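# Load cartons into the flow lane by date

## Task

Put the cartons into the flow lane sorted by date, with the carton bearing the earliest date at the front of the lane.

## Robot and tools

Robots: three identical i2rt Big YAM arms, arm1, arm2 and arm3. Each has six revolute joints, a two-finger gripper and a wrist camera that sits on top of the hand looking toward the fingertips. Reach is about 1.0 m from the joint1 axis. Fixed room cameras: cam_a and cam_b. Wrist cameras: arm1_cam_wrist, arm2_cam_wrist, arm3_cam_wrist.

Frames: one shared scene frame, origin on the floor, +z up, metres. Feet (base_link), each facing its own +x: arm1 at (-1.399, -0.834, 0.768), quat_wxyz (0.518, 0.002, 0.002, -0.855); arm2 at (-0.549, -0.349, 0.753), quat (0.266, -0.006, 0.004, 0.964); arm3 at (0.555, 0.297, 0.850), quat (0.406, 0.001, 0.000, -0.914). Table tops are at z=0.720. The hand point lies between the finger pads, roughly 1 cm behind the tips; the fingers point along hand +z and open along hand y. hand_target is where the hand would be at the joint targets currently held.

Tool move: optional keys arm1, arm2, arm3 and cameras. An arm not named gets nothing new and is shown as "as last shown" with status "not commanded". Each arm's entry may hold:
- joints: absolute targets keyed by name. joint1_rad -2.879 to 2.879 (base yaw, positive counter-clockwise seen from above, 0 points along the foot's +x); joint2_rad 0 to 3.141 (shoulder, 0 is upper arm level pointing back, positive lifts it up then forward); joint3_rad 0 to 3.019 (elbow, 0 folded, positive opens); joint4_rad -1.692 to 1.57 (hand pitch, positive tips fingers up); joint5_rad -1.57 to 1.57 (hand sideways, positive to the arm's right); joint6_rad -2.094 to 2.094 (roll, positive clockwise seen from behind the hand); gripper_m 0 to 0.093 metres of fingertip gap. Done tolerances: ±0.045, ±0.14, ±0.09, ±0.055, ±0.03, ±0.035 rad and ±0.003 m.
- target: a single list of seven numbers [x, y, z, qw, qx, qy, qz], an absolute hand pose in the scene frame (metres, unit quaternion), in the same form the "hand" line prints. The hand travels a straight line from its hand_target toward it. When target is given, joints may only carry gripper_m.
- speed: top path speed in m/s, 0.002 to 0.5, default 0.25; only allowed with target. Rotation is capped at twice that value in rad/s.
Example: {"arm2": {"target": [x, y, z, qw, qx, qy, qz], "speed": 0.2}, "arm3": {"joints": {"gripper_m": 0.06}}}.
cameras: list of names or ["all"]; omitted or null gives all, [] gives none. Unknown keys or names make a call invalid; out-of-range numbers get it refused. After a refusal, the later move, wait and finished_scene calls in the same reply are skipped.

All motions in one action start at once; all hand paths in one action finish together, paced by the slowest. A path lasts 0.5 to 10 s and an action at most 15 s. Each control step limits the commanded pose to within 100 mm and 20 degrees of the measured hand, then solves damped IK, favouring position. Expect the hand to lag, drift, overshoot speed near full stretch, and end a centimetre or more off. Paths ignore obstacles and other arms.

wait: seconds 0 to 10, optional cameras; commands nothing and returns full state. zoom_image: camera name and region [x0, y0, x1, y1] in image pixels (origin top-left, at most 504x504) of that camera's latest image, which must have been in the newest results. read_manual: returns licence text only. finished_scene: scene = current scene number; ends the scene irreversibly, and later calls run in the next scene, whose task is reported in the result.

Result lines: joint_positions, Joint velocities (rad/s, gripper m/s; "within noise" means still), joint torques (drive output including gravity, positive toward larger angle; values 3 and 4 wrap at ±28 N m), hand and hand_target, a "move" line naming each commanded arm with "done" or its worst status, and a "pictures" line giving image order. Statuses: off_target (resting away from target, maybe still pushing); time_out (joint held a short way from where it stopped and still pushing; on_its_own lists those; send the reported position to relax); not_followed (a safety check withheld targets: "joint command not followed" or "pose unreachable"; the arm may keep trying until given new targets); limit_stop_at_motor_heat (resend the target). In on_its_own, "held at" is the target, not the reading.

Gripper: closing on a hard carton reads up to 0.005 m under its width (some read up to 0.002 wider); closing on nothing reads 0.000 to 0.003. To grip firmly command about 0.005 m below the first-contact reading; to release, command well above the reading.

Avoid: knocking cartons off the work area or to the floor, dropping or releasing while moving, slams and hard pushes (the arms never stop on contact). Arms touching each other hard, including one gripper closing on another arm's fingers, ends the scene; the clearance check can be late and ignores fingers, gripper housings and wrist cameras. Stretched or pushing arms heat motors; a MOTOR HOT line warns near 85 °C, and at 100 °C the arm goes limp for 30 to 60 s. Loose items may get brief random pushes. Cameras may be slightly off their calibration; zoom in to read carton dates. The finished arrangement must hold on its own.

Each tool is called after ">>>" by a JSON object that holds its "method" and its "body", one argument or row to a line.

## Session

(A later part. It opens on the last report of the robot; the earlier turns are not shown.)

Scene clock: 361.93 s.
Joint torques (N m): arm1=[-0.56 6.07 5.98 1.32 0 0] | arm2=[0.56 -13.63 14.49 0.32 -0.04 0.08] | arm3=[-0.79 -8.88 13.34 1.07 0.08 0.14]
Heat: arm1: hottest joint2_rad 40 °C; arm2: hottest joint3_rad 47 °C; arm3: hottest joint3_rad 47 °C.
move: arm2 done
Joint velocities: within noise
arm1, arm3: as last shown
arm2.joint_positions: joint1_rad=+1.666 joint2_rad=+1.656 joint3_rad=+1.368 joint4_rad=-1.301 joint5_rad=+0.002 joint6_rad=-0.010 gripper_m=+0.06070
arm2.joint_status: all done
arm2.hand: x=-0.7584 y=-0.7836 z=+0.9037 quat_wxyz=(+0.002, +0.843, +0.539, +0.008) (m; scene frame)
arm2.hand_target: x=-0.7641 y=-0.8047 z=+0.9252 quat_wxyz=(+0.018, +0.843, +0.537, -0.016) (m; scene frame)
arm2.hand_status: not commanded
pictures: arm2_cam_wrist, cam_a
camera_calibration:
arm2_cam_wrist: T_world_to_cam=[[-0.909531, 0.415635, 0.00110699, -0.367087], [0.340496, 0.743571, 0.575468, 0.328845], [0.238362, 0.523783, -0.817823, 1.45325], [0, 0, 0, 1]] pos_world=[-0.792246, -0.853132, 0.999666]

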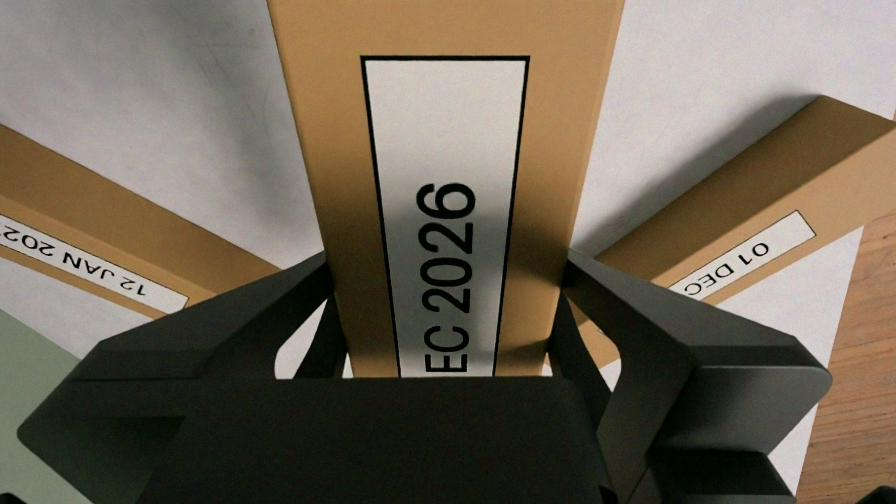

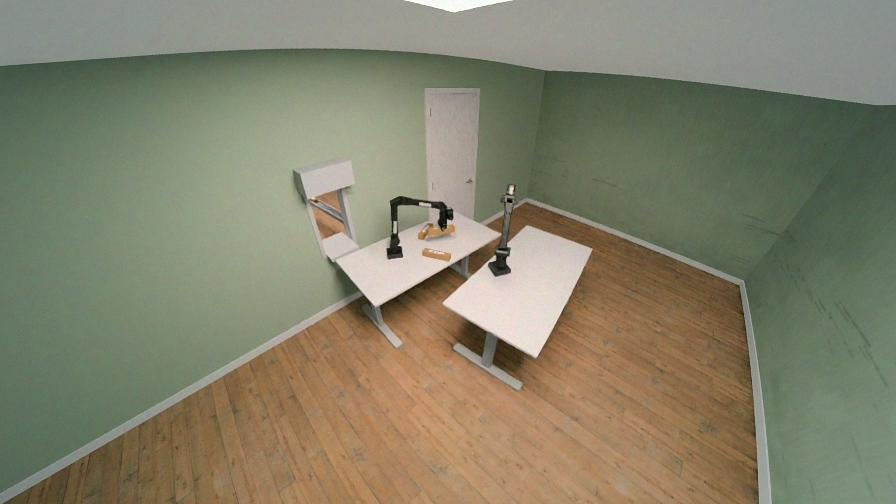

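>>> {"method": "move", "body": {
  "arm2": {"target": [-0.766, -0.811, 0.795, 0.018, 0.843, 0.537, -0.016], "speed": 0.15},
  "cameras": []
}}

>>> {"method": "move", "body": {
  "arm2": {"target": [-0.766, -0.811, 0.78, 0.018, 0.843, 0.537, -0.016], "speed": 0.08},
  "cameras": ["arm2_cam_wrist"]
}}

Scene clock: 370.83 s.
Joint torques (N m): arm1=[-0.56 6.01 5.98 1.29 0 0] | arm2=[0.44 -15.27 8.72 0.81 -0.09 0.07] | arm3=[-0.85 -8.88 13.34 1.01 0.07 0.13]
Heat: arm1: hottest joint3_rad 40 °C; arm2: hottest joint3_rad 47 °C; arm3: hottest joint3_rad 47 °C.
move: arm2 done
Joint velocities: within noise
arm1, arm3: as last shown
arm2.joint_positions: joint1_rad=+1.666 joint2_rad=+1.803 joint3_rad=+1.256 joint4_rad=-0.992 joint5_rad=+0.002 joint6_rad=-0.010 gripper_m=+0.06070
arm2.joint_status: not commanded
arm2.hand: x=-0.7683 y=-0.8079 z=+0.7954 quat_wxyz=(+0.015, +0.843, +0.538, -0.013) (m; scene frame)
arm2.hand_target: x=-0.7660 y=-0.8110 z=+0.7949 quat_wxyz=(+0.018, +0.843, +0.537, -0.016) (m; scene frame)
arm2.hand_status: done (0.004 m and 0.5 deg from the pose sent, 0.112 m and 3.4 deg at the start)
pictures: none
No camera images: "cameras" was empty.

Scene clock: 371.90 s.
Joint torques (N m): arm1=[-0.62 6.07 6 1.31 0 0] | arm2=[0.5 -15.33 8.29 0.85 -0.1 0.06] | arm3=[-0.62 -8.82 13.29 1.06 0.07 0.14]
Heat: arm1: hottest joint3_rad 40 °C; arm2: hottest joint3_rad 47 °C; arm3: hottest joint3_rad 47 °C.
move: arm2 done
Joint velocities: within noise
arm1.joint_positions: joint1_rad=+1.017 joint2_rad=+0.400 joint3_rad=+1.499 joint4_rad=-1.493 joint5_rad=+0.002 joint6_rad=+0.003 gripper_m=+0.08996
arm1.joint_status: not commanded
arm1.hand: x=-1.3494 y=-0.9237 z=+1.3536 quat_wxyz=(-0.482, -0.415, -0.722, +0.272) (m; scene frame)
arm1.hand_target: x=-1.3511 y=-0.9235 z=+1.3522 quat_wxyz=(-0.477, -0.420, -0.721, +0.275) (m; scene frame)
arm1.hand_status: not commanded
arm2.joint_positions: joint1_rad=+1.666 joint2_rad=+1.818 joint3_rad=+1.243 joint4_rad=-0.956 joint5_rad=+0.002 joint6_rad=-0.010 gripper_m=+0.06070
arm2.joint_status: not commanded
arm2.hand: x=-0.7690 y=-0.8096 z=+0.7839 quat_wxyz=(+0.017, +0.842, +0.538, -0.016) (m; scene frame)
arm2.hand_target: x=-0.7660 y=-0.8110 z=+0.7802 quat_wxyz=(+0.018, +0.843, +0.537, -0.016) (m; scene frame)
arm2.hand_status: done (0.005 m and 0.2 deg from the pose sent, 0.016 m and 0.5 deg at the start)
arm3.joint_positions: joint1_rad=-0.055 joint2_rad=+1.192 joint3_rad=+1.865 joint4_rad=-1.591 joint5_rad=-0.001 joint6_rad=-0.007 gripper_m=+0.09397
arm3.joint_status: not commanded
arm3.hand: x=+0.2740 y=+0.0210 z=+1.3998 quat_wxyz=(-0.122, -0.875, -0.364, +0.296) (m; scene frame)
arm3.hand_target: x=+0.2710 y=+0.0241 z=+1.4110 quat_wxyz=(-0.124, -0.875, -0.355, +0.304) (m; scene frame)
arm3.hand_status: not commanded
pictures: arm2_cam_wrist
camera_calibration:
arm2_cam_wrist: T_world_to_cam=[[-0.909185, 0.416388, 0.00205648, -0.365628], [0.354904, 0.772331, 0.526829, 0.493185], [0.217777, 0.479714, -0.849969, 1.345], [0, 0, 0, 1]] pos_world=[-0.800367, -0.873876, 0.884139]

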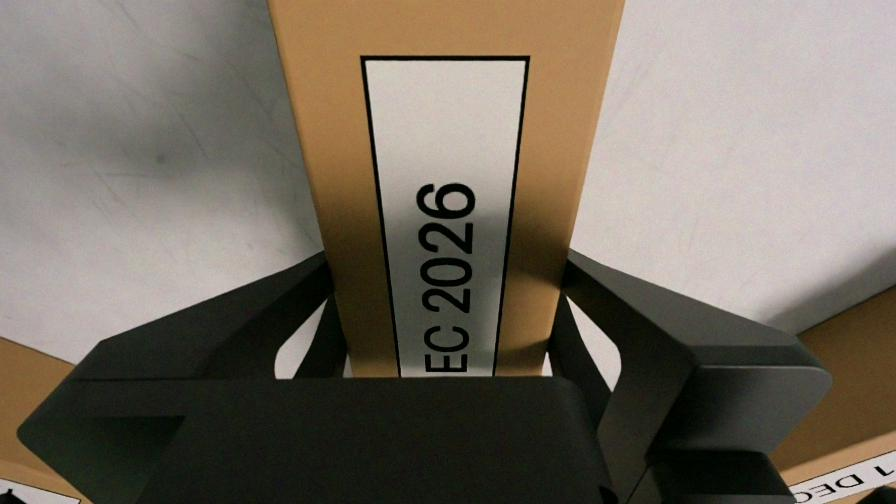

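>>> {"method": "move", "body": {
  "arm2": {"target": [-0.766, -0.808, 0.762, 0.0, 0.843, 0.538, 0.0], "speed": 0.08},
  "cameras": []
}}

>>> {"method": "move", "body": {
  "arm2": {"target": [-0.766, -0.808, 0.755, 0.0, 0.843, 0.538, 0.0], "speed": 0.05},
  "cameras": ["arm2_cam_wrist"]
}}

Scene clock: 376.10 s.
Joint torques (N m): arm1=[-0.56 6.12 5.96 1.29 0 0] | arm2=[0.5 -14.97 8.92 0.09 0.05 0.08] | arm3=[-0.79 -8.82 13.23 1.06 0.07 0.14]
Heat: arm1: hottest joint3_rad 40 °C; arm2: hottest joint3_rad 47 °C; arm3: hottest joint3_rad 48 °C.
move: arm2 done
Joint velocities: within noise
arm1, arm3: as last shown
arm2.joint_positions: joint1_rad=+1.666 joint2_rad=+1.862 joint3_rad=+1.243 joint4_rad=-0.956 joint5_rad=+0.011 joint6_rad=-0.010 gripper_m=+0.06070
arm2.joint_status: not commanded
arm2.hand: x=-0.7681 y=-0.8046 z=+0.7625 quat_wxyz=(+0.001, +0.843, +0.538, +0.000) (m; scene frame)
arm2.hand_target: x=-0.7659 y=-0.8080 z=+0.7621 quat_wxyz=(+0.000, +0.843, +0.538, +0.000) (m; scene frame)
arm2.hand_status: done (0.004 m and 0.2 deg from the pose sent, 0.022 m and 2.7 deg at the start)
pictures: none
No camera images: "cameras" was empty.

Scene clock: 377.07 s.
Joint torques (N m): arm1=[-0.56 6.07 5.98 1.29 0 0] | arm2=[0.56 -14.1 8.49 0.59 0.06 0.06] | arm3=[-0.67 -8.7 13.27 1.07 0.08 0.13]
Heat: arm1: hottest joint3_rad 40 °C; arm2: hottest joint3_rad 47 °C; arm3: hottest joint3_rad 48 °C.
move: arm2 done
Joint velocities: within noise
arm1, arm3: as last shown
arm2.joint_positions: joint1_rad=+1.666 joint2_rad=+1.863 joint3_rad=+1.243 joint4_rad=-0.952 joint5_rad=+0.011 joint6_rad=-0.010 gripper_m=+0.06070
arm2.joint_status: not commanded
arm2.hand: x=-0.7685 y=-0.8054 z=+0.7622 quat_wxyz=(+0.002, +0.843, +0.538, -0.002) (m; scene frame)
arm2.hand_target: x=-0.7659 y=-0.8079 z=+0.7550 quat_wxyz=(+0.000, +0.843, +0.538, +0.000) (m; scene frame)
arm2.hand_status: done (0.008 m and 0.3 deg from the pose sent, 0.008 m and 0.2 deg at the start)
pictures: arm2_cam_wrist
camera_calibration:
arm2_cam_wrist: T_world_to_cam=[[-0.909226, 0.41616, 0.0108931, -0.373817], [0.350026, 0.750048, 0.561169, 0.453331], [0.225366, 0.514042, -0.82763, 1.34092], [0, 0, 0, 1]] pos_world=[-0.800759, -0.873742, 0.859463]

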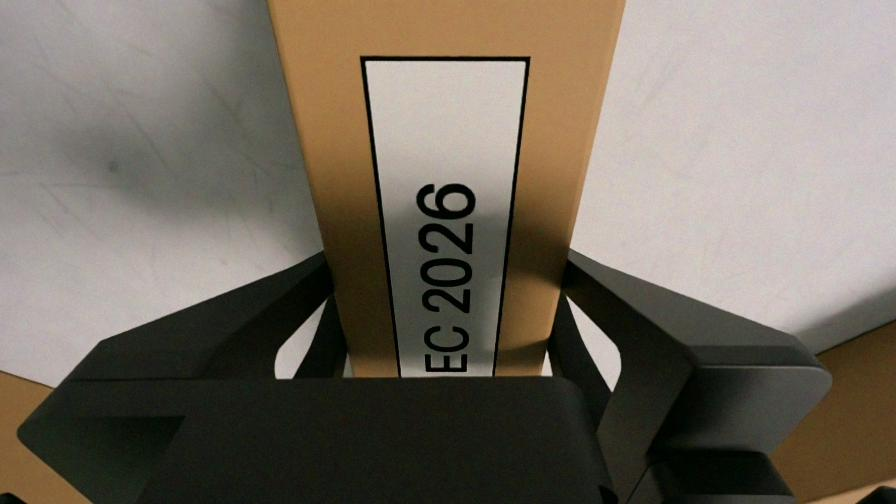

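>>> {"method": "move", "body": {
  "arm2": {"target": [-0.766, -0.808, 0.745, 0.0, 0.843, 0.538, 0.0], "speed": 0.05},
  "cameras": ["arm2_cam_wrist"]
}}

Scene clock: 380.03 s.
Joint torques (N m): arm1=[-0.5 6.07 5.97 1.31 0 0] | arm2=[0.44 -13.1 7.82 1.26 0.06 0.06] | arm3=[-0.73 -8.94 13.35 1.03 0.08 0.13]
Heat: arm1: hottest joint3_rad 40 °C; arm2: hottest joint3_rad 47 °C; arm3: hottest joint3_rad 48 °C.
move: arm2 off_target
Joint velocities: within noise
arm1, arm3: as last shown
arm2.joint_positions: joint1_rad=+1.666 joint2_rad=+1.864 joint3_rad=+1.243 joint4_rad=-0.943 joint5_rad=+0.011 joint6_rad=-0.010 gripper_m=+0.06070
arm2.joint_status: not commanded
arm2.hand: x=-0.7694 y=-0.8073 z=+0.7614 quat_wxyz=(+0.004, +0.843, +0.538, -0.005) (m; scene frame)
arm2.hand_target: x=-0.7658 y=-0.8075 z=+0.7454 quat_wxyz=(+0.000, +0.843, +0.538, +0.000) (m; scene frame)
arm2.hand_status: off_target (0.017 m and 0.8 deg from the pose sent, 0.018 m and 0.3 deg at the start)
pictures: arm2_cam_wrist
camera_calibration:
arm2_cam_wrist: T_world_to_cam=[[-0.90913, 0.416365, 0.0110486, -0.373739], [0.352081, 0.754052, 0.554477, 0.465461], [0.222534, 0.507982, -0.832126, 1.3378], [0, 0, 0, 1]] pos_world=[-0.801362, -0.874948, 0.859259]

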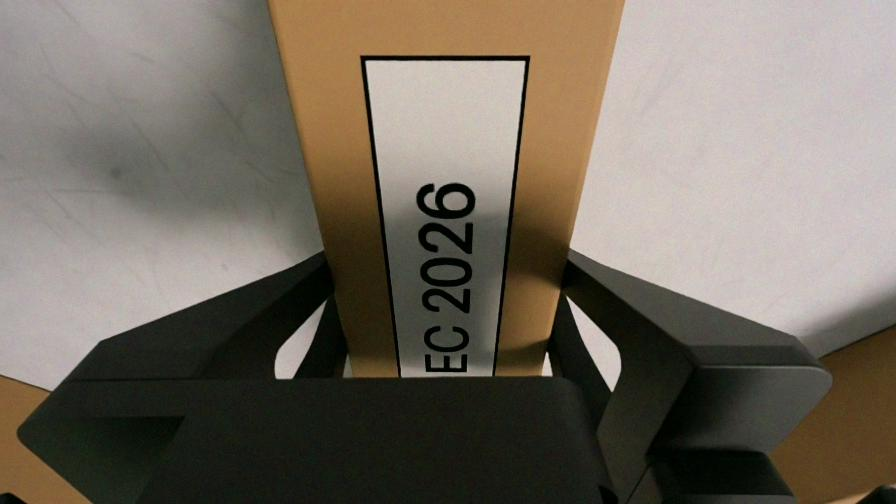

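>>> {"method": "move", "body": {
  "arm2": {"joints": {"gripper_m": 0.092}},
  "cameras": []
}}

>>> {"method": "move", "body": {
  "arm2": {"target": [-0.766, -0.808, 0.92, 0.0, 0.843, 0.538, 0.0], "speed": 0.3},
  "cameras": ["arm2_cam_wrist"]
}}

Scene clock: 382.57 s.
Joint torques (N m): arm1=[-0.62 6.07 5.97 1.29 0 0] | arm2=[0.5 -13.92 7.76 0.8 0.06 0.06] | arm3=[-0.79 -8.82 13.3 1.06 0.08 0.13]
Heat: arm1: hottest joint3_rad 40 °C; arm2: hottest joint3_rad 47 °C; arm3: hottest joint3_rad 48 °C.
move: arm2 done
Joint velocities: within noise
arm1, arm3: as last shown
arm2.joint_positions: joint1_rad=+1.666 joint2_rad=+1.873 joint3_rad=+1.243 joint4_rad=-0.931 joint5_rad=+0.012 joint6_rad=-0.010 gripper_m=+0.09188
arm2.joint_status: all done
arm2.hand: x=-0.7702 y=-0.8091 z=+0.7574 quat_wxyz=(+0.005, +0.843, +0.538, -0.007) (m; scene frame)
arm2.hand_target: x=-0.7658 y=-0.8075 z=+0.7454 quat_wxyz=(+0.000, +0.843, +0.538, +0.000) (m; scene frame)
arm2.hand_status: not commanded
pictures: none
No camera images: "cameras" was empty.

Scene clock: 384.03 s.
Joint torques (N m): arm1=[-0.56 6.07 5.98 1.31 0 0] | arm2=[0.73 -12.57 13.53 -0.06 0.04 0.09] | arm3=[-0.79 -8.88 13.29 1.06 0.08 0.14]
Heat: arm1: hottest joint2_rad 39 °C; arm2: hottest joint3_rad 47 °C; arm3: hottest joint3_rad 48 °C.
move: arm2 off_target
Joint velocities: within noise
arm1, arm3: as last shown
arm2.joint_positions: joint1_rad=+1.666 joint2_rad=+1.679 joint3_rad=+1.420 joint4_rad=-1.336 joint5_rad=+0.012 joint6_rad=-0.009 gripper_m=+0.09194
arm2.joint_status: not commanded
arm2.hand: x=-0.7643 y=-0.7918 z=+0.9121 quat_wxyz=(-0.004, +0.843, +0.538, +0.008) (m; scene frame)
arm2.hand_target: x=-0.7657 y=-0.8075 z=+0.9201 quat_wxyz=(+0.000, +0.843, +0.538, +0.000) (m; scene frame)
arm2.hand_status: off_target (0.018 m and 1.0 deg from the pose sent, 0.163 m and 1.0 deg at the start)
pictures: arm2_cam_wrist
camera_calibration:
arm2_cam_wrist: T_world_to_cam=[[-0.908964, 0.416729, 0.0110165, -0.376773], [0.345233, 0.737681, 0.580207, 0.326712], [0.233662, 0.531191, -0.814394, 1.46487], [0, 0, 0, 1]] pos_world=[-0.797551, -0.862124, 1.00757]

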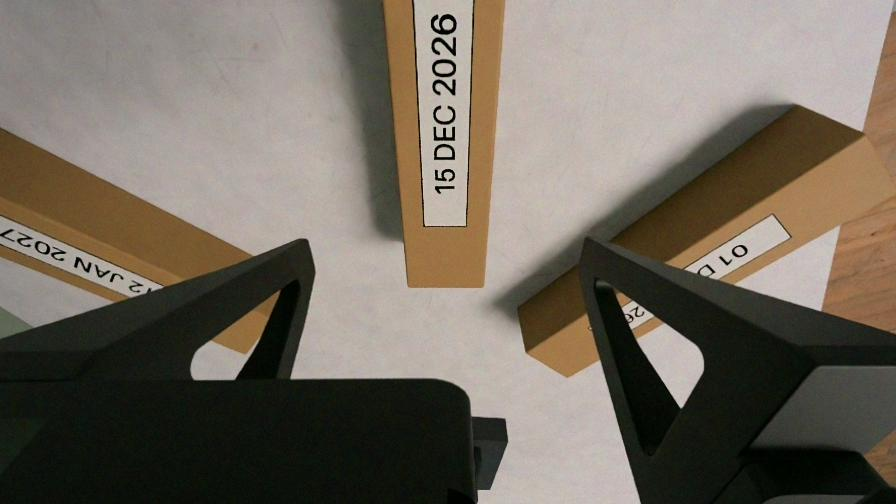

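>>> {"method": "move", "body": {
  "arm2": {"joints": {"joint1_rad": 1.168, "joint2_rad": 1.36, "joint3_rad": 1.06, "joint4_rad": -1.245, "joint5_rad": 0, "joint6_rad": 0.18, "gripper_m": 0.093}},
  "cameras": ["arm2_cam_wrist"]
}}

Scene clock: 389.83 s.
Joint torques (N m): arm1=[-0.5 6.12 5.98 1.31 0 0] | arm2=[-0.67 -8.12 8.87 0.83 -0.09 0.09] | arm3=[-0.91 -8.88 13.33 1.07 0.08 0.12]
Heat: arm1: hottest joint2_rad 39 °C; arm2: hottest joint3_rad 48 °C; arm3: hottest joint3_rad 48 °C.
move: arm2 done
Joint velocities: within noise
arm1, arm3: as last shown
arm2.joint_positions: joint1_rad=+1.178 joint2_rad=+1.353 joint3_rad=+1.071 joint4_rad=-1.255 joint5_rad=+0.002 joint6_rad=+0.170 gripper_m=+0.09292
arm2.joint_status: all done
arm2.hand: x=-0.8570 y=-0.5742 z=+0.9160 quat_wxyz=(+0.013, +0.972, +0.232, -0.013) (m; scene frame)
arm2.hand_target: x=-0.8579 y=-0.5705 z=+0.9090 quat_wxyz=(+0.012, +0.975, +0.222, -0.008) (m; scene frame)
arm2.hand_status: not commanded
pictures: arm2_cam_wrist
camera_calibration:
arm2_cam_wrist: T_world_to_cam=[[-0.456109, 0.889907, -0.00554369, 0.123201], [0.748031, 0.386752, 0.539326, 0.377101], [0.482094, 0.241845, -0.842079, 1.44623], [0, 0, 0, 1]] pos_world=[-0.923109, -0.605245, 1.01514]

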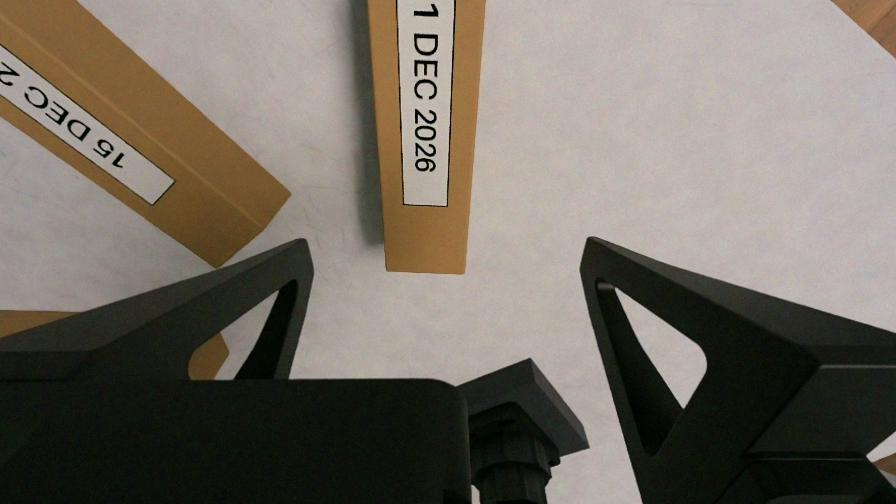

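>>> {"method": "move", "body": {
  "arm2": {"target": [-0.8775, -0.5986, 0.758, 0.0, 0.9765, 0.2156, 0.0], "speed": 0.2},
  "cameras": ["arm2_cam_wrist"]
}}

Scene clock: 404.37 s.
Joint torques (N m): arm1=[-0.56 6.07 5.98 1.32 0 0] | arm2=[0.79 -10.64 7.51 0.8 0.08 0.09] | arm3=[-0.79 -8.7 13.37 1.05 0.07 0.14]
Heat: arm1: hottest joint2_rad 39 °C; arm2: hottest joint3_rad 47 °C; arm3: hottest joint3_rad 48 °C.
move: arm2 done
Joint velocities: within noise
arm1, arm3: as last shown
arm2.joint_positions: joint1_rad=+1.184 joint2_rad=+1.648 joint3_rad=+0.954 joint4_rad=-0.866 joint5_rad=+0.013 joint6_rad=+0.211 gripper_m=+0.09292
arm2.joint_status: not commanded
arm2.hand: x=-0.8817 y=-0.5961 z=+0.7652 quat_wxyz=(+0.003, +0.977, +0.215, -0.004) (m; scene frame)
arm2.hand_target: x=-0.8775 y=-0.5984 z=+0.7581 quat_wxyz=(+0.000, +0.977, +0.215, +0.000) (m; scene frame)
arm2.hand_status: done (0.009 m and 0.5 deg from the pose sent, 0.161 m and 2.9 deg at the start)
pictures: arm2_cam_wrist
camera_calibration:
arm2_cam_wrist: T_world_to_cam=[[-0.424763, 0.905258, 0.00915267, 0.15618], [0.753058, 0.3477, 0.558577, 0.451803], [0.502474, 0.244155, -0.829402, 1.3461], [0, 0, 0, 1]] pos_world=[-0.950274, -0.627133, 0.86266]

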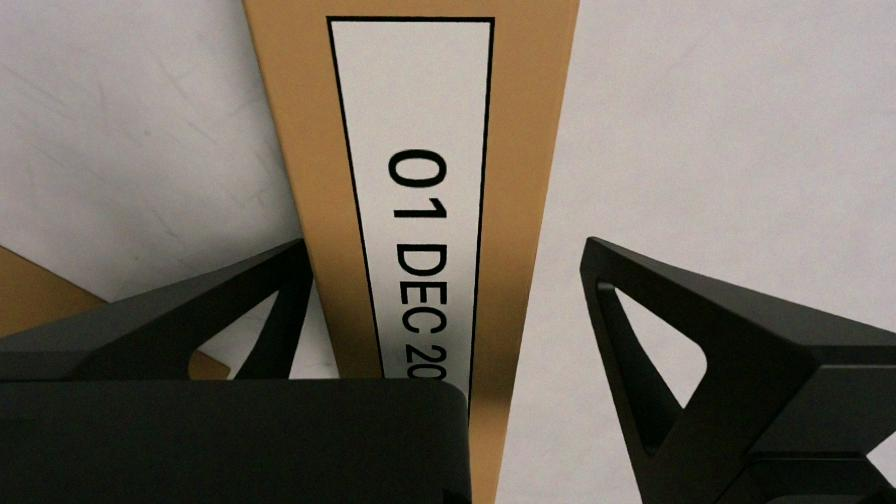

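>>> {"method": "move", "body": {
  "arm2": {"joints": {"gripper_m": 0.054}},
  "cameras": []
}}

>>> {"method": "move", "body": {
  "arm2": {"target": [-0.870, -0.593, 0.93, 0.0, 0.9765, 0.2156, 0.0], "speed": 0.25},
  "cameras": ["arm2_cam_wrist", "arm3_cam_wrist"]
}}

Scene clock: 408.13 s.
Joint torques (N m): arm1=[-0.5 6.12 5.97 1.32 0 0] | arm2=[0.62 -10.52 7.41 0.69 0.09 0.07] | arm3=[-0.5 -9 13.34 1.07 0.07 0.13]
Heat: arm1: hottest joint2_rad 39 °C; arm2: hottest joint3_rad 46 °C; arm3: hottest joint3_rad 48 °C.
move: arm2 off_target
Joint velocities: within noise
arm1.joint_positions: joint1_rad=+1.017 joint2_rad=+0.400 joint3_rad=+1.499 joint4_rad=-1.493 joint5_rad=+0.002 joint6_rad=+0.003 gripper_m=+0.08996
arm1.joint_status: not commanded
arm1.hand: x=-1.3494 y=-0.9237 z=+1.3536 quat_wxyz=(-0.482, -0.415, -0.722, +0.272) (m; scene frame)
arm1.hand_target: x=-1.3511 y=-0.9235 z=+1.3522 quat_wxyz=(-0.477, -0.420, -0.721, +0.275) (m; scene frame)
arm1.hand_status: not commanded
arm2.joint_positions: joint1_rad=+1.188 joint2_rad=+1.648 joint3_rad=+0.954 joint4_rad=-0.864 joint5_rad=+0.013 joint6_rad=+0.213 gripper_m=+0.06085
arm2.joint_status: gripper_m off_target (ended at +0.06088, target +0.05400)
arm2.hand: x=-0.8813 y=-0.5976 z=+0.7652 quat_wxyz=(+0.003, +0.976, +0.216, -0.005) (m; scene frame)
arm2.hand_target: x=-0.8774 y=-0.5984 z=+0.7581 quat_wxyz=(+0.000, +0.976, +0.216, +0.000) (m; scene frame)
arm2.hand_status: not commanded
arm3.joint_positions: joint1_rad=-0.055 joint2_rad=+1.192 joint3_rad=+1.865 joint4_rad=-1.591 joint5_rad=-0.001 joint6_rad=-0.007 gripper_m=+0.09397
arm3.joint_status: not commanded
arm3.hand: x=+0.2740 y=+0.0210 z=+1.3998 quat_wxyz=(-0.122, -0.875, -0.364, +0.296) (m; scene frame)
arm3.hand_target: x=+0.2710 y=+0.0241 z=+1.4110 quat_wxyz=(-0.124, -0.875, -0.355, +0.304) (m; scene frame)
arm3.hand_status: not commanded
pictures: none
No camera images: "cameras" was empty.

Scene clock: 409.67 s.
Joint torques (N m): arm1=[-0.56 6.12 5.97 1.31 0 0] | arm2=[0.85 -9.29 14.74 -0.23 0.04 0.09] | arm3=[-0.73 -8.88 13.29 1.03 0.08 0.14]
Heat: arm1: hottest joint2_rad 39 °C; arm2: hottest joint3_rad 47 °C; arm3: hottest joint3_rad 48 °C.
move: arm2 off_target
Joint velocities: within noise
arm1, arm3: as last shown
arm2.joint_positions: joint1_rad=+1.191 joint2_rad=+1.414 joint3_rad=+1.108 joint4_rad=-1.317 joint5_rad=+0.013 joint6_rad=+0.217 gripper_m=+0.06085
arm2.joint_status: not commanded
arm2.hand: x=-0.8550 y=-0.5762 z=+0.9074 quat_wxyz=(-0.010, +0.976, +0.215, +0.024) (m; scene frame)
arm2.hand_target: x=-0.8688 y=-0.5921 z=+0.9301 quat_wxyz=(+0.000, +0.976, +0.216, +0.000) (m; scene frame)
arm2.hand_status: off_target (0.032 m and 3.0 deg from the pose sent, 0.165 m and 0.7 deg at the start)
pictures: arm2_cam_wrist, arm3_cam_wrist
camera_calibration:
arm2_cam_wrist: T_world_to_cam=[[-0.426052, 0.904422, 0.022354, 0.134588], [0.724518, 0.326298, 0.607127, 0.264579], [0.541805, 0.274864, -0.79429, 1.46526], [0, 0, 0, 1]] pos_world=[-0.928235, -0.610802, 1.0002]
arm3_cam_wrist: T_world_to_cam=[[-0.70029, 0.713798, -0.0092954, 0.19085], [0.713853, 0.700172, -0.0131858, -0.189985], [-0.00290358, -0.0158694, -0.99987, 1.52371], [0, 0, 0, 1]] pos_world=[0.273696, 0.0209743, 1.52278]

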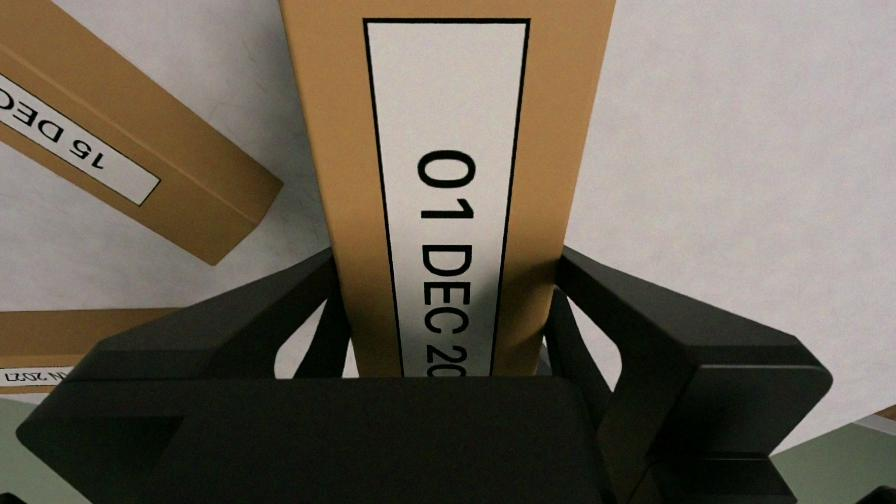

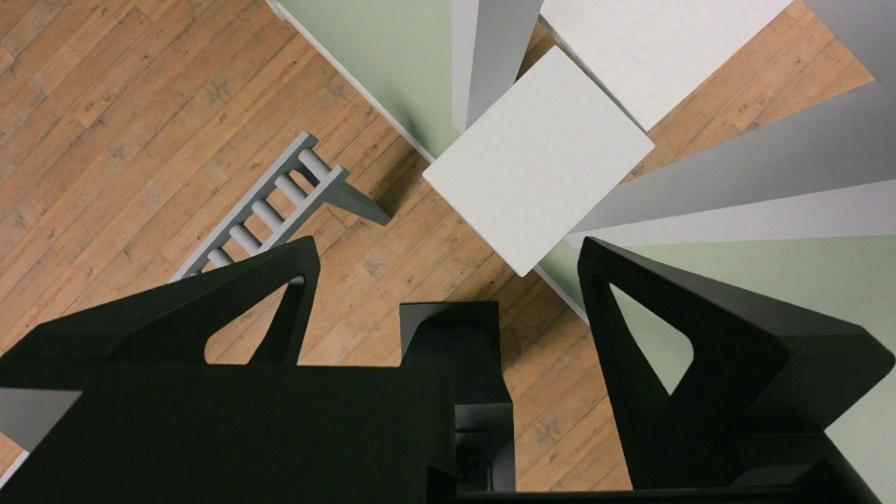

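>>> {"method": "move", "body": {
  "arm2": {"joints": {"joint1_rad": -1.669, "joint2_rad": 1.53, "joint3_rad": 1.35, "joint4_rad": -1.325, "joint5_rad": 0, "joint6_rad": 0.934}},
  "cameras": ["arm2_cam_wrist", "cam_a", "arm3_cam_wrist"]
}}

Scene clock: 429.13 s.
Joint torques (N m): arm1=[-0.62 6.12 5.98 1.32 0 0] | arm2=[-0.03 -13.92 13.07 -0.12 -0.01 0.08] | arm3=[-0.67 -8.82 13.27 1.06 0.09 0.14]
Heat: arm1: hottest joint3_rad 39 °C; arm2: hottest joint3_rad 52 °C; arm3: hottest joint3_rad 48 °C.
move: arm2 done
Joint velocities: within noise
arm1, arm3: as last shown
arm2.joint_positions: joint1_rad=-1.670 joint2_rad=+1.549 joint3_rad=+1.308 joint4_rad=-1.316 joint5_rad=+0.001 joint6_rad=+0.925 gripper_m=+0.06088
arm2.joint_status: all done
arm2.hand: x=-0.2779 y=+0.0185 z=+0.9253 quat_wxyz=(-0.010, +0.004, -1.000, +0.000) (m; scene frame)
arm2.hand_target: x=-0.2726 y=+0.0277 z=+0.9492 quat_wxyz=(-0.024, +0.000, -0.999, -0.021) (m; scene frame)
arm2.hand_status: not commanded
pictures: arm2_cam_wrist, arm3_cam_wrist, cam_a
camera_calibration:
arm2_cam_wrist: T_world_to_cam=[[0.0120219, -0.999833, 0.0137847, 0.00711659], [-0.835585, -0.00247303, 0.549355, -0.732491], [-0.549229, -0.0181226, -0.835475, 0.743718], [0, 0, 0, 1]] pos_world=[-0.203673, 0.018782, 1.02366]
arm3_cam_wrist: T_world_to_cam=[[-0.70029, 0.713798, -0.0092954, 0.19085], [0.713853, 0.700172, -0.0131858, -0.189985], [-0.00290358, -0.0158694, -0.99987, 1.52371], [0, 0, 0, 1]] pos_world=[0.273696, 0.0209743, 1.52278]

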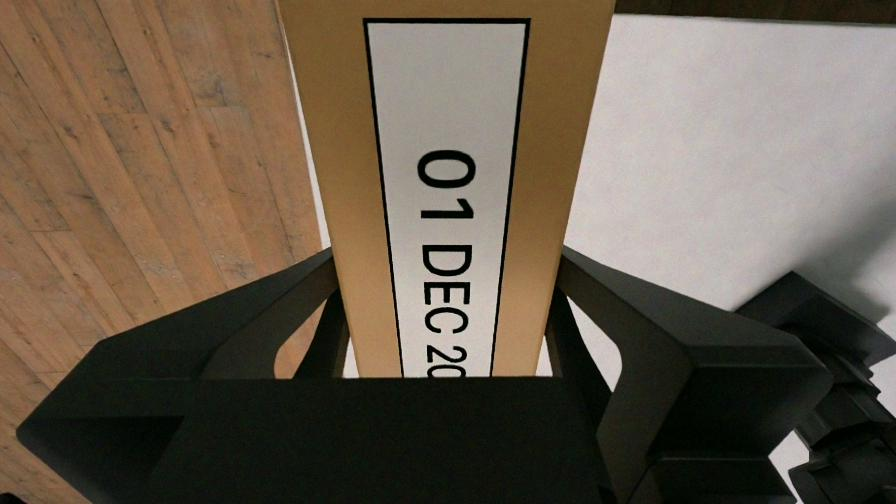

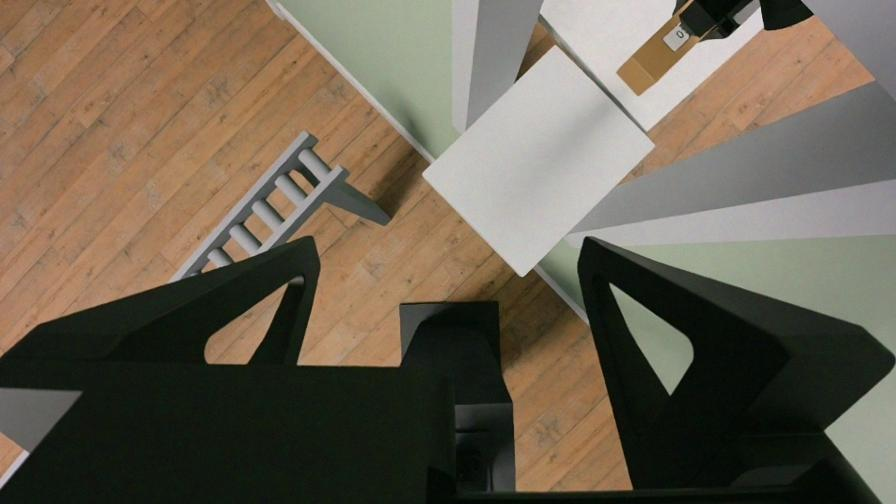

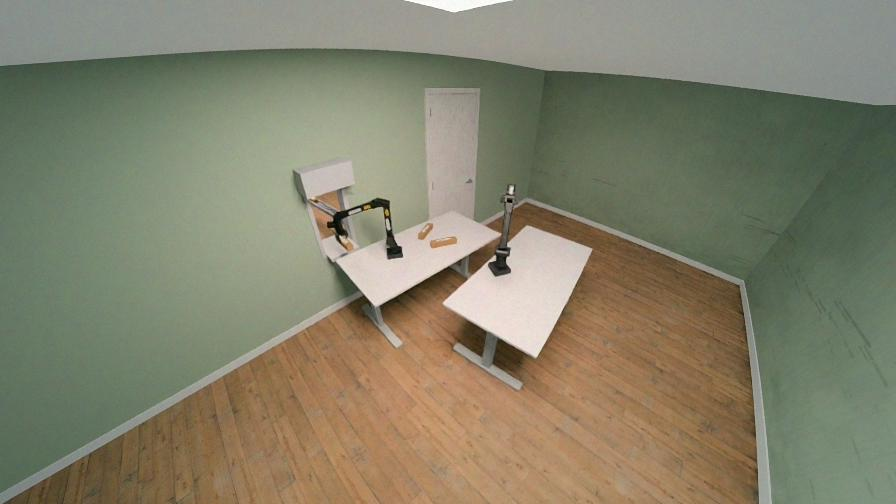

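>>> {"method": "move", "body": {
  "arm2": {"target": [0.06, 0.002, 0.94, 0, 0, 1, 0], "speed": 0.25},
  "cameras": ["arm2_cam_wrist", "cam_a", "arm3_cam_wrist", "cam_b"]
}}

Scene clock: 437.77 s.
Joint torques (N m): arm1=[-0.62 6.07 5.96 1.33 0 -0.01] | arm2=[-0.03 -22.48 15.88 -0.24 -0.06 -0.13] | arm3=[-0.67 -8.64 13.31 1.03 0.07 0.13]
Heat: arm1: hottest joint3_rad 39 °C; arm2: hottest joint3_rad 53 °C; arm3: hottest joint3_rad 48 °C.
move: arm2 off_target
Joint velocities: within noise
arm1, arm3: as last shown
arm2.joint_positions: joint1_rad=-2.089 joint2_rad=+2.265 joint3_rad=+2.343 joint4_rad=-1.686 joint5_rad=-0.012 joint6_rad=+0.528 gripper_m=+0.06088
arm2.joint_status: not commanded
arm2.hand: x=+0.0483 y=-0.0080 z=+0.9169 quat_wxyz=(+0.014, -0.008, -1.000, +0.010) (m; scene frame)
arm2.hand_target: x=+0.0583 y=+0.0009 z=+0.9399 quat_wxyz=(-0.010, +0.000, -1.000, -0.005) (m; scene frame)
arm2.hand_status: off_target (0.028 m and 2.2 deg from the pose sent, 0.339 m and 1.2 deg at the start; a joint's target at an end of its range on 25 of 75 steps)
pictures: arm2_cam_wrist, arm3_cam_wrist, cam_a, cam_b
camera_calibration:
arm2_cam_wrist: T_world_to_cam=[[-0.00970697, -0.99943, 0.0323265, -0.0391811], [-0.807917, 0.0268878, 0.588682, -0.492492], [-0.589216, -0.0204028, -0.807718, 0.891776], [0, 0, 0, 1]] pos_world=[0.127176, -0.00772198, 1.01149]
arm3_cam_wrist: T_world_to_cam=[[-0.70029, 0.713798, -0.0092954, 0.19085], [0.713853, 0.700172, -0.0131858, -0.189985], [-0.00290358, -0.0158694, -0.99987, 1.52371], [0, 0, 0, 1]] pos_world=[0.273696, 0.0209743, 1.52278]

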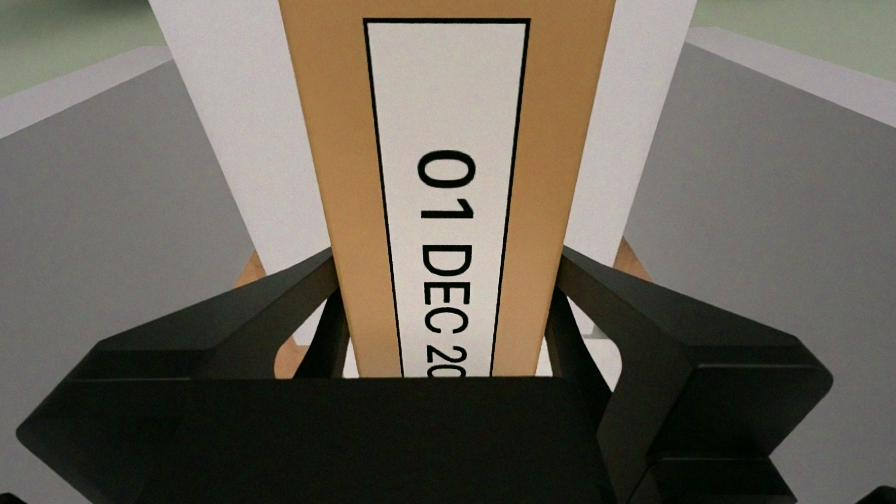

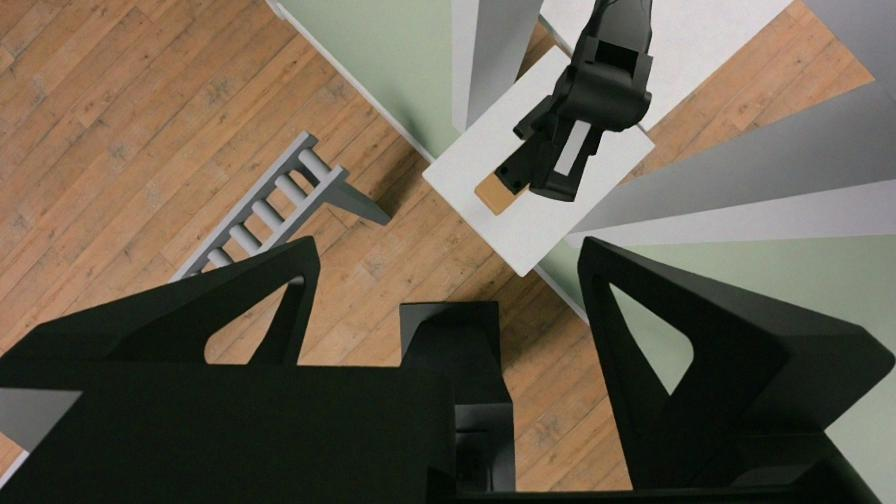

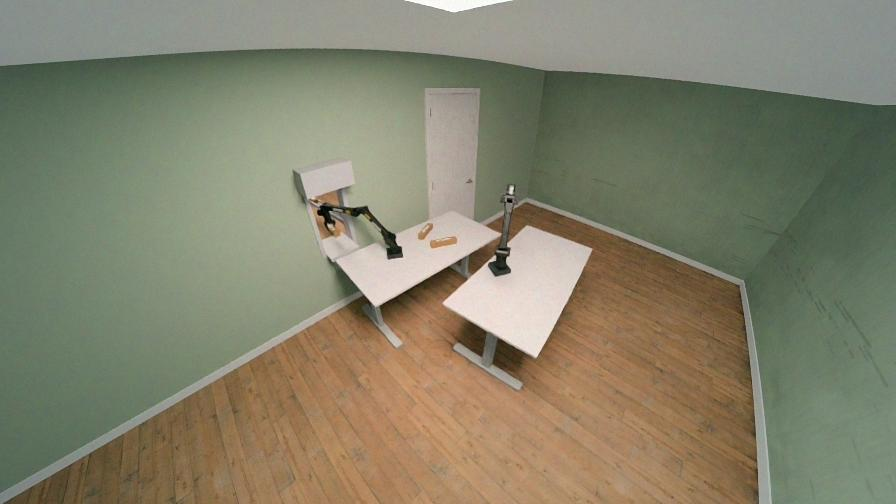

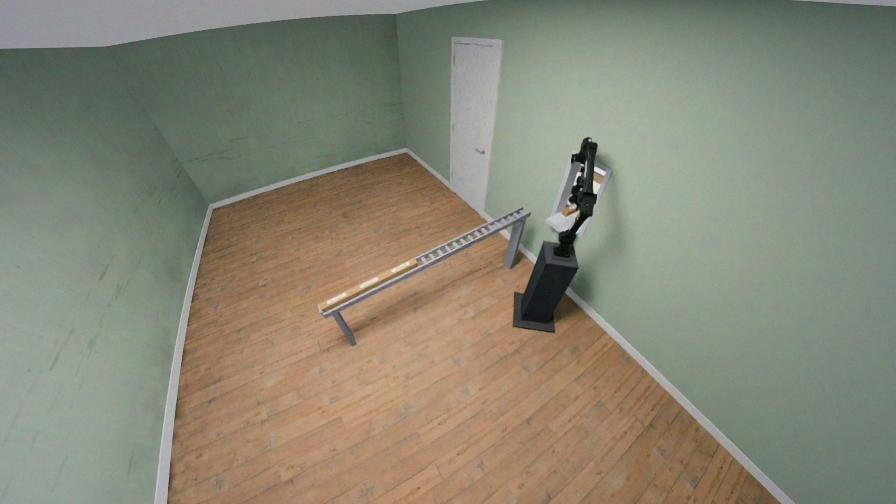

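>>> {"method": "move", "body": {
  "arm2": {"target": [0.06, 0.008, 0.86, 0, 0, 1, 0], "speed": 0.15},
  "cameras": ["arm2_cam_wrist"]
}}

Scene clock: 443.43 s.
Joint torques (N m): arm1=[-0.5 6.07 5.97 1.31 0 0] | arm2=[0.5 -24.64 10.28 0.58 -0.08 -0.04] | arm3=[-0.73 -8.64 13.29 1.03 0.07 0.13]
Heat: arm1: hottest joint3_rad 39 °C; arm2: hottest joint3_rad 54 °C; arm3: hottest joint3_rad 48 °C.
move: arm2 done
Joint velocities: within noise
arm1, arm3: as last shown
arm2.joint_positions: joint1_rad=-2.088 joint2_rad=+2.305 joint3_rad=+2.255 joint4_rad=-1.538 joint5_rad=-0.012 joint6_rad=+0.527 gripper_m=+0.06088
arm2.joint_status: not commanded
arm2.hand: x=+0.0618 y=-0.0008 z=+0.8559 quat_wxyz=(+0.006, -0.007, -1.000, +0.005) (m; scene frame)
arm2.hand_target: x=+0.0599 y=+0.0078 z=+0.8599 quat_wxyz=(+0.000, +0.000, -1.000, +0.000) (m; scene frame)
arm2.hand_status: done (0.010 m and 1.2 deg from the pose sent, 0.060 m and 2.2 deg at the start)
pictures: arm2_cam_wrist
camera_calibration:
arm2_cam_wrist: T_world_to_cam=[[-0.00879104, -0.999705, 0.0226545, -0.021656], [-0.817814, 0.0202246, 0.575127, -0.433673], [-0.575415, -0.0134712, -0.817751, 0.858415], [0, 0, 0, 1]] pos_world=[0.13909, -0.00131492, 0.951877]

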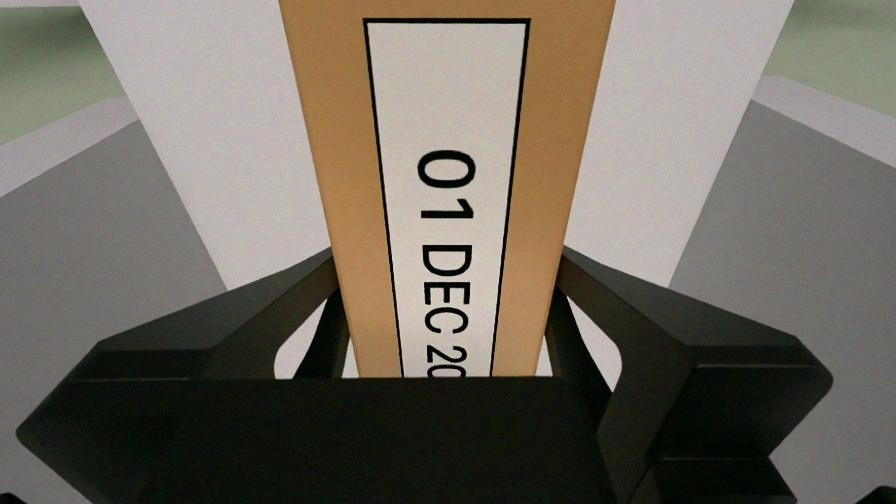

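>>> {"method": "move", "body": {
  "arm2": {"target": [0.057, 0.008, 0.832, 0, 0, 1, 0], "speed": 0.1},
  "cameras": []
}}

>>> {"method": "move", "body": {
  "arm2": {"target": [0.057, 0.008, 0.82, 0, 0, 1, 0], "speed": 0.06},
  "cameras": ["arm2_cam_wrist"]
}}

Scene clock: 447.03 s.
Joint torques (N m): arm1=[-0.62 6.12 5.96 1.31 0 -0.01] | arm2=[0.56 -24.41 9.77 0.59 -0.08 -0.01] | arm3=[-0.73 -8.7 13.3 1.06 0.08 0.13]
Heat: arm1: hottest joint3_rad 39 °C; arm2: hottest joint3_rad 53 °C; arm3: hottest joint3_rad 48 °C.
move: arm2 done
Joint velocities: within noise
arm1, arm3: as last shown
arm2.joint_positions: joint1_rad=-2.085 joint2_rad=+2.305 joint3_rad=+2.186 joint4_rad=-1.464 joint5_rad=-0.013 joint6_rad=+0.527 gripper_m=+0.06088
arm2.joint_status: not commanded
arm2.hand: x=+0.0601 y=+0.0003 z=+0.8296 quat_wxyz=(+0.004, -0.005, -1.000, +0.003) (m; scene frame)
arm2.hand_target: x=+0.0568 y=+0.0080 z=+0.8319 quat_wxyz=(+0.000, +0.000, -1.000, +0.000) (m; scene frame)
arm2.hand_status: done (0.009 m and 0.9 deg from the pose sent, 0.026 m and 1.2 deg at the start)
pictures: none
No camera images: "cameras" was empty.

Scene clock: 448.00 s.
Joint torques (N m): arm1=[-0.62 6.07 5.97 1.32 0 0] | arm2=[0.62 -23.36 9.57 0.64 -0.07 -0.01] | arm3=[-0.62 -8.94 13.29 1.01 0.07 0.14]
Heat: arm1: hottest joint1_rad 38 °C; arm2: hottest joint3_rad 53 °C; arm3: hottest joint3_rad 48 °C.
move: arm2 done
Joint velocities: within noise
arm1, arm3: as last shown
arm2.joint_positions: joint1_rad=-2.085 joint2_rad=+2.305 joint3_rad=+2.165 joint4_rad=-1.437 joint5_rad=-0.013 joint6_rad=+0.527 gripper_m=+0.06088
arm2.joint_status: not commanded
arm2.hand: x=+0.0606 y=+0.0004 z=+0.8216 quat_wxyz=(+0.001, -0.005, -1.000, +0.002) (m; scene frame)
arm2.hand_target: x=+0.0569 y=+0.0079 z=+0.8199 quat_wxyz=(+0.000, +0.000, -1.000, +0.000) (m; scene frame)
arm2.hand_status: done (0.009 m and 0.7 deg from the pose sent, 0.013 m and 0.9 deg at the start)
pictures: arm2_cam_wrist
camera_calibration:
arm2_cam_wrist: T_world_to_cam=[[-0.00576702, -0.999842, 0.0167946, -0.0149442], [-0.823255, 0.0142808, 0.567493, -0.408403], [-0.567643, -0.0105535, -0.823207, 0.833633], [0, 0, 0, 1]] pos_world=[0.1369, -0.000311753, 0.918269]

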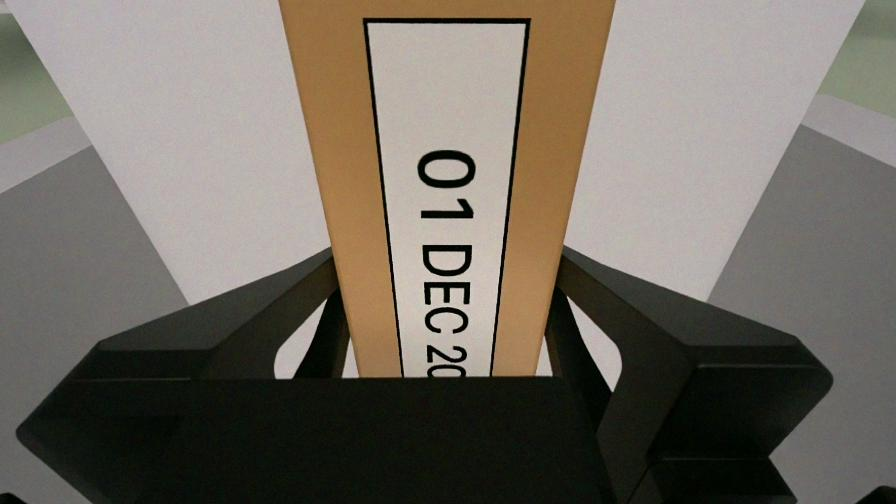

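>>> {"method": "move", "body": {
  "arm2": {"target": [0.057, 0.008, 0.81, 0, 0, 1, 0], "speed": 0.06},
  "cameras": ["arm2_cam_wrist", "arm3_cam_wrist"]
}}

Scene clock: 477.23 s.
Joint torques (N m): arm1=[-0.62 6.07 5.98 1.32 0 0] | arm2=[0.56 -23.06 9.54 0.73 -0.07 -0.01] | arm3=[-0.67 -8.88 13.29 1.05 0.07 0.14]
Heat: arm1: hottest joint1_rad 38 °C; arm2: hottest joint3_rad 49 °C; arm3: hottest joint3_rad 48 °C.
move: arm2 done
Joint velocities: within noise
arm1, arm3: as last shown
arm2.joint_positions: joint1_rad=-2.085 joint2_rad=+2.305 joint3_rad=+2.148 joint4_rad=-1.415 joint5_rad=-0.013 joint6_rad=+0.527 gripper_m=+0.06088
arm2.joint_status: not commanded
arm2.hand: x=+0.0608 y=+0.0008 z=+0.8152 quat_wxyz=(-0.001, -0.005, -1.000, +0.001) (m; scene frame)
arm2.hand_target: x=+0.0569 y=+0.0080 z=+0.8099 quat_wxyz=(+0.000, +0.000, -1.000, +0.000) (m; scene frame)
arm2.hand_status: done (0.010 m and 0.6 deg from the pose sent, 0.014 m and 0.7 deg at the start)
pictures: arm2_cam_wrist, arm3_cam_wrist
camera_calibration:
arm2_cam_wrist: T_world_to_cam=[[-0.00539799, -0.999886, 0.0141184, -0.0123515], [-0.825851, 0.0124186, 0.563752, -0.401392], [-0.563863, -0.00861652, -0.825824, 0.830451], [0, 0, 0, 1]] pos_world=[0.136704, -0.000209765, 0.912266]
arm3_cam_wrist: T_world_to_cam=[[-0.70029, 0.713798, -0.0092954, 0.19085], [0.713853, 0.700172, -0.0131858, -0.189985], [-0.00290358, -0.0158694, -0.99987, 1.52371], [0, 0, 0, 1]] pos_world=[0.273696, 0.0209743, 1.52278]

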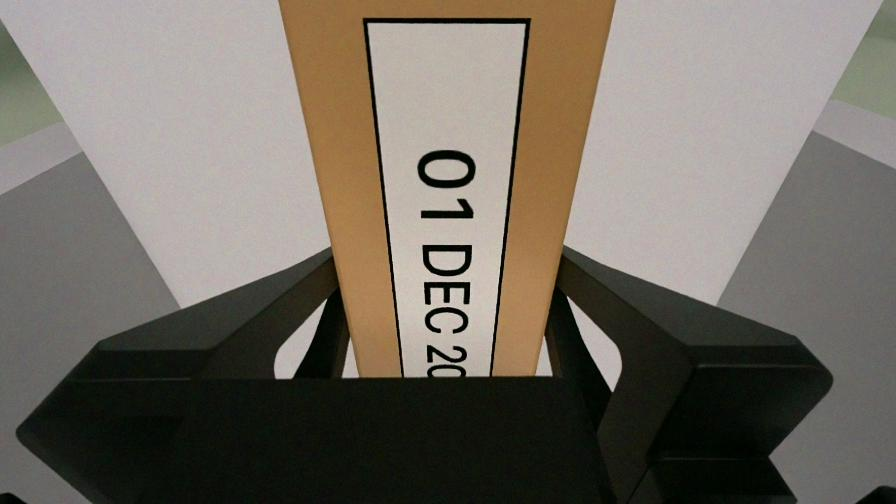

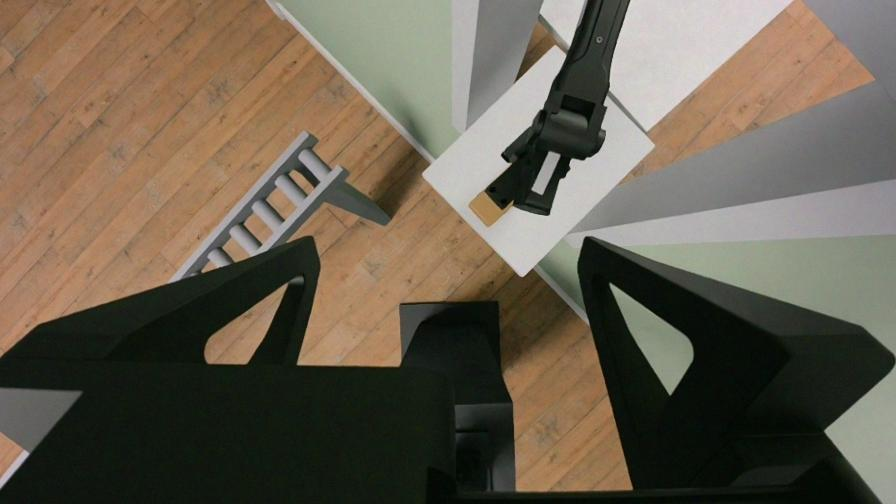

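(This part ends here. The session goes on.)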